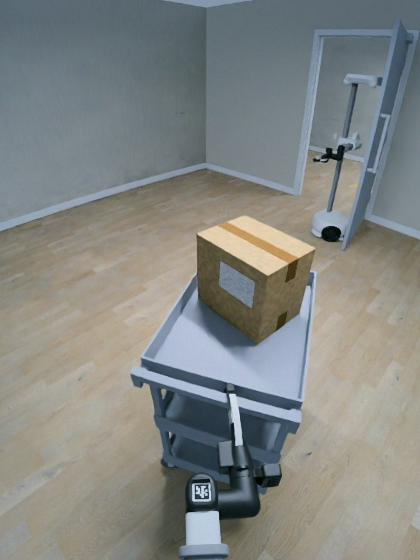

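Scene clock: 878.60 s.
move: r2 moving
r1: as last shown
r1.base_tilt: forward=-1.6 right=+1.2
r1.lidar_m: 2.23 2.18 0.25 - 0.25 0.25 0.44 3.85 1.19 2.70 2.84 3.81
r1.motor_effort: lift_m=+22(22) arm_m=-4(4) wheel_0=+0(0) wheel_1=+0(0) wheel_2=+0(0)
r1.servo_current: wrist_yaw_rad=46(65) wrist_pitch_rad=33(52) wrist_roll_rad=59(59) gripper_m=39(46)
r1.contact_limits: strafe_m 0.5
r1.wrist_depth_mm: - - - - - - - / - - - - - - - / - - - - - - - / - 1921 - - - - - / - - - - - - - / - - - 191 - - - / - 1863 178 183 144 - -
r2.base_odometry: x=-1.526 y=+0.368 heading=-1.279
r2.turned_by_wheels: +0.000
r2.turned_by_imu: +0.000
r2.base_tilt: forward=-0.7 right=+0.0
r2.lidar_m: 0.54 0.63 3.56 2.14 1.89 1.37 0.83 0.72 0.72 0.89 1.64 0.48
r2.base_status: translate_m moving
r2.joint_positions: lift_m=+0.687 arm_m=+0.112 wrist_yaw_rad=+0.002 wrist_pitch_rad=+0.007 wrist_roll_rad=+1.569 gripper_m=-0.024
r2.joint_status: not commanded
r2.measured_speeds: translate_m=+0.049 strafe_m=+0.000 rotate_rad=-0.003 lift_m=+0.000 arm_m=+0.000 wrist_yaw_rad=+0.000 wrist_pitch_rad=+0.000 wrist_roll_rad=+0.000
r2.motor_effort: lift_m=+20(21) arm_m=+6(6) wheel_0=+11(12) wheel_1=+8(9) wheel_2=-12(12)
r2.servo_current: wrist_yaw_rad=52(52) wrist_pitch_rad=52(59) wrist_roll_rad=46(52) gripper_m=85(91)
r2.contact_limits: arm_m 0
r2.hand_pose: x=+0.5714 y=-0.0868 z=+0.8629 quat_wxyz=(+0.708, +0.706, +0.003, -0.002) (m; r2's base frame)
r2.wrist_depth_mm: - - - 120 176 - - / - 500 473 125 185 - - / - 436 433 134 196 - - / - - 504 144 209 - - / - - 647 152 223 - - / - - 188 167 180 1661 - / - - - - - 1708 488
pictures: none

Scene clock: 881.37 s.
earlier move: r2 done
r1.base_odometry: x=-0.872 y=+0.689 heading=-2.652
r1.turned_by_wheels: +0.000
r1.turned_by_imu: +0.000
r1.base_tilt: forward=-1.6 right=+1.3
r1.lidar_m: 1.98 2.00 0.25 - 0.25 0.25 0.44 3.86 1.18 2.72 2.85 3.79
r1.base_status: not commanded
r1.joint_positions: lift_m=+0.700 arm_m=+0.000 wrist_yaw_rad=-0.002 wrist_pitch_rad=+0.003 wrist_roll_rad=+0.000 gripper_m=-0.020
r1.joint_status: not commanded
r1.measured_speeds: all 0
r1.motor_effort: lift_m=+22(22) arm_m=-4(4) wheel_0=+0(1) wheel_1=+0(0) wheel_2=+0(0)
r1.servo_current: wrist_yaw_rad=39(72) wrist_pitch_rad=39(52) wrist_roll_rad=52(72) gripper_m=46(52)
r1.contact_limits: strafe_m 0.5
r1.hand_pose: x=+0.4592 y=-0.0880 z=+0.8771 quat_wxyz=(+1.000, +0.000, +0.001, -0.001) (m; r1's base frame)
r1.wrist_depth_mm: - - - - - - - / - - - - - - - / - - - - - - - / - 1808 - - - - - / - - - - - - - / - - - 191 - - - / - 1661 177 184 144 - -
r2.base_odometry: x=-1.472 y=+0.189 heading=-1.279
r2.turned_by_wheels: -0.001
r2.turned_by_imu: -0.001
r2.base_tilt: forward=-0.7 right=+0.1
r2.lidar_m: 0.52 3.84 3.78 2.31 2.03 1.66 1.00 0.85 0.88 1.06 1.96 0.44
r2.base_status: done
r2.joint_positions: lift_m=+0.687 arm_m=+0.112 wrist_yaw_rad=-0.002 wrist_pitch_rad=+0.007 wrist_roll_rad=+1.569 gripper_m=-0.024
r2.joint_status: not commanded
r2.measured_speeds: all 0
r2.motor_effort: lift_m=+20(21) arm_m=+6(6) wheel_0=+1(12) wheel_1=+3(9) wheel_2=-7(15)
r2.servo_current: wrist_yaw_rad=46(65) wrist_pitch_rad=52(59) wrist_roll_rad=46(59) gripper_m=85(91)
r2.contact_limits: arm_m 0
r2.hand_pose: x=+0.5710 y=-0.0879 z=+0.8629 quat_wxyz=(+0.708, +0.706, +0.002, -0.003) (m; r2's base frame)
r2.wrist_depth_mm: - 377 377 - 135 - - / - 387 392 - 149 - - / - - 521 - 167 - - / - - - 106 190 - - / - - - 125 219 1708 - / - - 187 148 179 1618 488 / - - - - 399 399 436
wait: 2.77 of 3 s (r2 has come to rest)
pictures: r1_head_camera, r2_head_camera
Images, in order (width x height): r1_head_camera 420x560, r2_head_camera 420x560.

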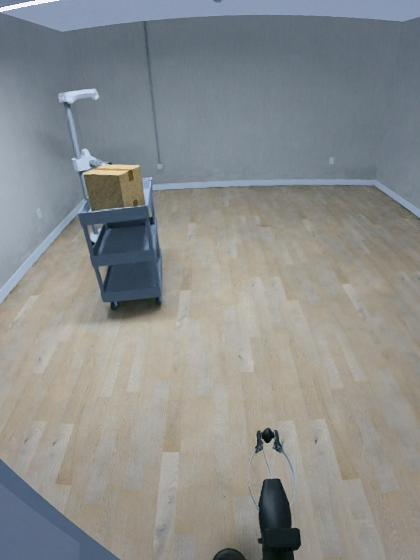

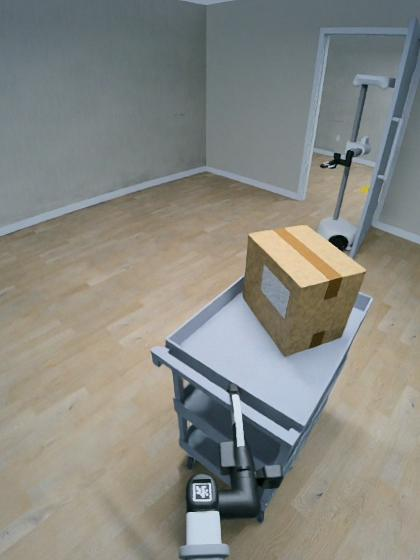

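Call:
{"name": "move", "arguments": {
  "blocking": false,
  "r2": {"base":{"rotate_rad":-0.3},"pace":"slow"}
}}

Call:
{"name": "wait", "arguments": {
  "seconds": 2,
  "cameras": ["r2_head_camera"]
}}

Call:
{"name": "move", "arguments": {
  "blocking": false,
  "r2": {"base":{"strafe_m":0.3,"translate_m":-0.1},"pace":"slow"}
}}

Call:
{"name": "wait", "arguments": {
  "seconds": 5,
  "cameras": ["r2_head_camera"]
}}

Scene clock: 953.53 s.
move: r2 moving
r1: as last shown
r1.lidar_m: 1.99 1.99 0.25 - 0.26 0.25 0.44 3.86 1.18 2.73 2.85 3.82
r1.servo_current: wrist_yaw_rad=59(72) wrist_pitch_rad=46(46) wrist_roll_rad=46(52) gripper_m=46(52)
r1.contact_limits: strafe_m 0.5
r1.wrist_depth_mm: - - - - - - - / - - - - - - - / - - - - - - - / - 1808 - - - - - / - - - - - - - / - - - 191 - - - / - 142 178 183 143 - -
r2.base_odometry: x=-1.472 y=+0.189 heading=-1.402
r2.turned_by_wheels: -0.123
r2.turned_by_imu: -0.118
r2.base_tilt: forward=-0.7 right=+0.0
r2.lidar_m: 0.54 0.69 3.86 2.48 2.06 2.03 1.07 0.88 0.86 0.96 1.57 0.45
r2.base_status: rotate_rad moving
r2.joint_positions: lift_m=+0.687 arm_m=+0.112 wrist_yaw_rad=+0.011 wrist_pitch_rad=+0.007 wrist_roll_rad=+1.569 gripper_m=-0.024
r2.joint_status: not commanded
r2.measured_speeds: translate_m=+0.000 strafe_m=-0.001 rotate_rad=-0.485 lift_m=+0.000 arm_m=+0.000 wrist_yaw_rad=+0.002 wrist_pitch_rad=+0.000 wrist_roll_rad=+0.000
r2.motor_effort: lift_m=+20(21) arm_m=+7(7) wheel_0=+20(20) wheel_1=+12(12) wheel_2=+13(13)
r2.servo_current: wrist_yaw_rad=72(72) wrist_pitch_rad=46(52) wrist_roll_rad=46(52) gripper_m=85(91)
r2.contact_limits: arm_m 0
r2.hand_pose: x=+0.5720 y=-0.0843 z=+0.8629 quat_wxyz=(+0.708, +0.706, +0.006, +0.001) (m; r2's base frame)
r2.wrist_depth_mm: - 415 415 - 143 - - / - 392 392 - 159 - - / - 517 466 104 172 - - / - - 634 116 191 - - / - - - 130 216 1808 - / - - 197 150 180 1537 512 / - - - - - 1708 466
pictures: none

Scene clock: 954.43 s.
earlier move: r2 done
r1.base_odometry: x=-0.872 y=+0.689 heading=-2.652
r1.turned_by_wheels: +0.000
r1.turned_by_imu: +0.000
r1.base_tilt: forward=-1.6 right=+1.3
r1.lidar_m: 1.98 1.96 0.25 - 0.25 0.25 0.47 3.87 1.20 2.72 2.87 3.81
r1.base_status: not commanded
r1.joint_positions: lift_m=+0.700 arm_m=+0.000 wrist_yaw_rad=-0.002 wrist_pitch_rad=+0.003 wrist_roll_rad=+0.000 gripper_m=-0.020
r1.joint_status: not commanded
r1.measured_speeds: all 0
r1.motor_effort: lift_m=+22(22) arm_m=-4(4) wheel_0=-1(1) wheel_1=+0(0) wheel_2=+0(0)
r1.servo_current: wrist_yaw_rad=52(72) wrist_pitch_rad=46(52) wrist_roll_rad=59(72) gripper_m=52(52)
r1.contact_limits: strafe_m 0.5
r1.hand_pose: x=+0.4592 y=-0.0880 z=+0.8771 quat_wxyz=(+1.000, +0.000, +0.001, -0.001) (m; r1's base frame)
r1.wrist_depth_mm: - - - - - - - / - - - - - - - / - - - - - - - / - 1708 - - - - - / - - - - - - - / - - - 191 - - - / - 141 178 183 144 - -
r2.base_odometry: x=-1.472 y=+0.188 heading=-1.578
r2.turned_by_wheels: -0.176
r2.turned_by_imu: -0.171
r2.base_tilt: forward=-0.7 right=+0.1
r2.lidar_m: 0.51 0.58 3.86 2.85 2.12 2.02 1.24 0.89 0.85 0.92 1.29 0.51
r2.base_status: done
r2.joint_positions: lift_m=+0.687 arm_m=+0.112 wrist_yaw_rad=+0.001 wrist_pitch_rad=+0.007 wrist_roll_rad=+1.569 gripper_m=-0.024
r2.joint_status: not commanded
r2.measured_speeds: all 0
r2.motor_effort: lift_m=+21(21) arm_m=-4(7) wheel_0=+4(20) wheel_1=+3(12) wheel_2=+9(13)
r2.servo_current: wrist_yaw_rad=52(72) wrist_pitch_rad=59(59) wrist_roll_rad=52(59) gripper_m=85(91)
r2.contact_limits: arm_m 0
r2.hand_pose: x=+0.5714 y=-0.0872 z=+0.8629 quat_wxyz=(+0.708, +0.706, +0.003, -0.002) (m; r2's base frame)
r2.wrist_depth_mm: - - - 141 196 218 213 / - - 585 145 203 - - / - - 480 150 211 - - / - 484 462 157 220 809 - / - - 549 164 227 - - / - - 187 170 180 - - / - - - - 247 1708 -
wait: 0.90 of 2 s (r2 has come to rest)
pictures: r2_head_camera
Images, in order (width x height): r2_head_camera 420x560.

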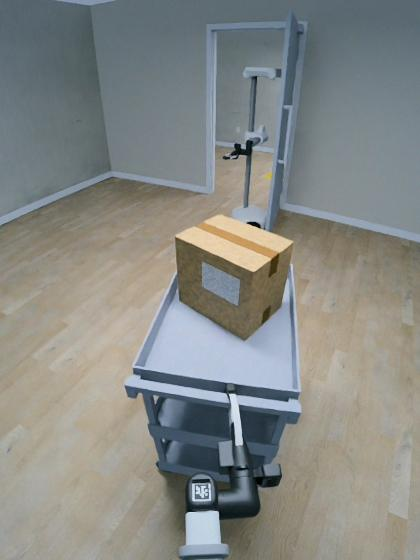

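Scene clock: 954.93 s.
move: r2 moving
r1: as last shown
r1.lidar_m: 2.01 1.98 0.25 - 0.25 0.25 0.46 3.84 1.18 2.73 2.86 3.78
r1.motor_effort: lift_m=+22(22) arm_m=-4(4) wheel_0=+0(1) wheel_1=+0(0) wheel_2=+0(0)
r1.servo_current: wrist_yaw_rad=33(59) wrist_pitch_rad=39(52) wrist_roll_rad=52(52) gripper_m=46(46)
r1.contact_limits: strafe_m 0.5
r2.base_odometry: x=-1.460 y=+0.192 heading=-1.578
r2.turned_by_wheels: +0.000
r2.turned_by_imu: +0.000
r2.base_tilt: forward=-0.7 right=+0.1
r2.lidar_m: 0.52 0.60 3.83 2.82 2.08 2.01 1.26 0.91 0.88 0.89 1.26 0.52
r2.base_status: translate_m moving; strafe_m moving
r2.joint_positions: lift_m=+0.687 arm_m=+0.112 wrist_yaw_rad=+0.001 wrist_pitch_rad=+0.007 wrist_roll_rad=+1.569 gripper_m=-0.024
r2.joint_status: not commanded
r2.measured_speeds: translate_m=-0.016 strafe_m=+0.046 rotate_rad=-0.001 lift_m=+0.000 arm_m=+0.000 wrist_yaw_rad=+0.000 wrist_pitch_rad=+0.000 wrist_roll_rad=+0.000
r2.motor_effort: lift_m=+20(21) arm_m=-4(4) wheel_0=-9(10) wheel_1=+6(6) wheel_2=+9(12)
r2.servo_current: wrist_yaw_rad=46(52) wrist_pitch_rad=46(59) wrist_roll_rad=52(52) gripper_m=85(91)
r2.contact_limits: arm_m 0
r2.hand_pose: x=+0.5714 y=-0.0872 z=+0.8629 quat_wxyz=(+0.708, +0.706, +0.003, -0.002) (m; r2's base frame)
r2.wrist_depth_mm: - - - 141 196 222 216 / - - 585 146 203 - - / - - 477 151 211 - - / - 488 462 157 219 820 - / - - 544 164 229 - - / - - 186 170 180 - - / - - - - 246 1708 -
pictures: none

Scene clock: 958.87 s.
earlier move: r2 done
r1.base_odometry: x=-0.872 y=+0.689 heading=-2.652
r1.turned_by_wheels: +0.000
r1.turned_by_imu: +0.000
r1.base_tilt: forward=-1.6 right=+1.3
r1.lidar_m: 2.19 2.12 0.25 - 0.25 0.25 0.46 3.84 1.18 2.69 2.84 3.80
r1.base_status: not commanded
r1.joint_positions: lift_m=+0.700 arm_m=+0.000 wrist_yaw_rad=-0.002 wrist_pitch_rad=+0.003 wrist_roll_rad=+0.000 gripper_m=-0.020
r1.joint_status: not commanded
r1.measured_speeds: all 0
r1.motor_effort: lift_m=+22(22) arm_m=-4(4) wheel_0=+0(1) wheel_1=+0(1) wheel_2=+0(0)
r1.servo_current: wrist_yaw_rad=65(72) wrist_pitch_rad=39(52) wrist_roll_rad=39(65) gripper_m=39(52)
r1.contact_limits: strafe_m 0.5
r1.hand_pose: x=+0.4592 y=-0.0880 z=+0.8771 quat_wxyz=(+1.000, +0.000, +0.001, -0.001) (m; r1's base frame)
r1.wrist_depth_mm: - - - - - - - / - - - - - - - / - - - - - - - / - 1983 - - - - - / - - - - - - - / - - - 191 - - - / - 1808 178 183 143 - -
r2.base_odometry: x=-1.172 y=+0.286 heading=-1.578
r2.turned_by_wheels: +0.000
r2.turned_by_imu: -0.001
r2.base_tilt: forward=-0.7 right=+0.0
r2.lidar_m: 0.56 3.82 3.65 2.55 1.87 1.79 1.51 1.12 1.07 1.10 1.59 0.46
r2.base_status: done
r2.joint_positions: lift_m=+0.687 arm_m=+0.112 wrist_yaw_rad=-0.002 wrist_pitch_rad=+0.007 wrist_roll_rad=+1.569 gripper_m=-0.024
r2.joint_status: not commanded
r2.measured_speeds: all 0
r2.motor_effort: lift_m=+20(21) arm_m=-4(5) wheel_0=-6(14) wheel_1=+3(7) wheel_2=+3(12)
r2.servo_current: wrist_yaw_rad=52(59) wrist_pitch_rad=46(59) wrist_roll_rad=52(65) gripper_m=91(91)
r2.contact_limits: arm_m 0
r2.hand_pose: x=+0.5712 y=-0.0880 z=+0.8629 quat_wxyz=(+0.708, +0.706, +0.002, -0.003) (m; r2's base frame)
r2.wrist_depth_mm: - 404 404 - 143 - - / - 389 387 - 160 - - / - - 480 103 174 - - / - - - 115 195 - - / - - - 132 220 1863 - / - - 186 155 180 1618 500 / - - - - 296 1661 466
wait: 3.93 of 5 s (r2 has come to rest)
pictures: r2_head_camera
Images, in order (width x height): r2_head_camera 420x560.

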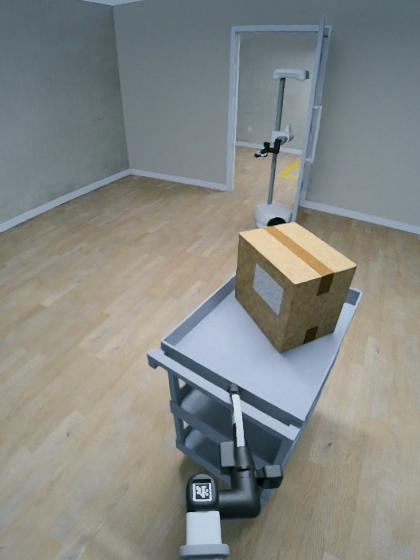

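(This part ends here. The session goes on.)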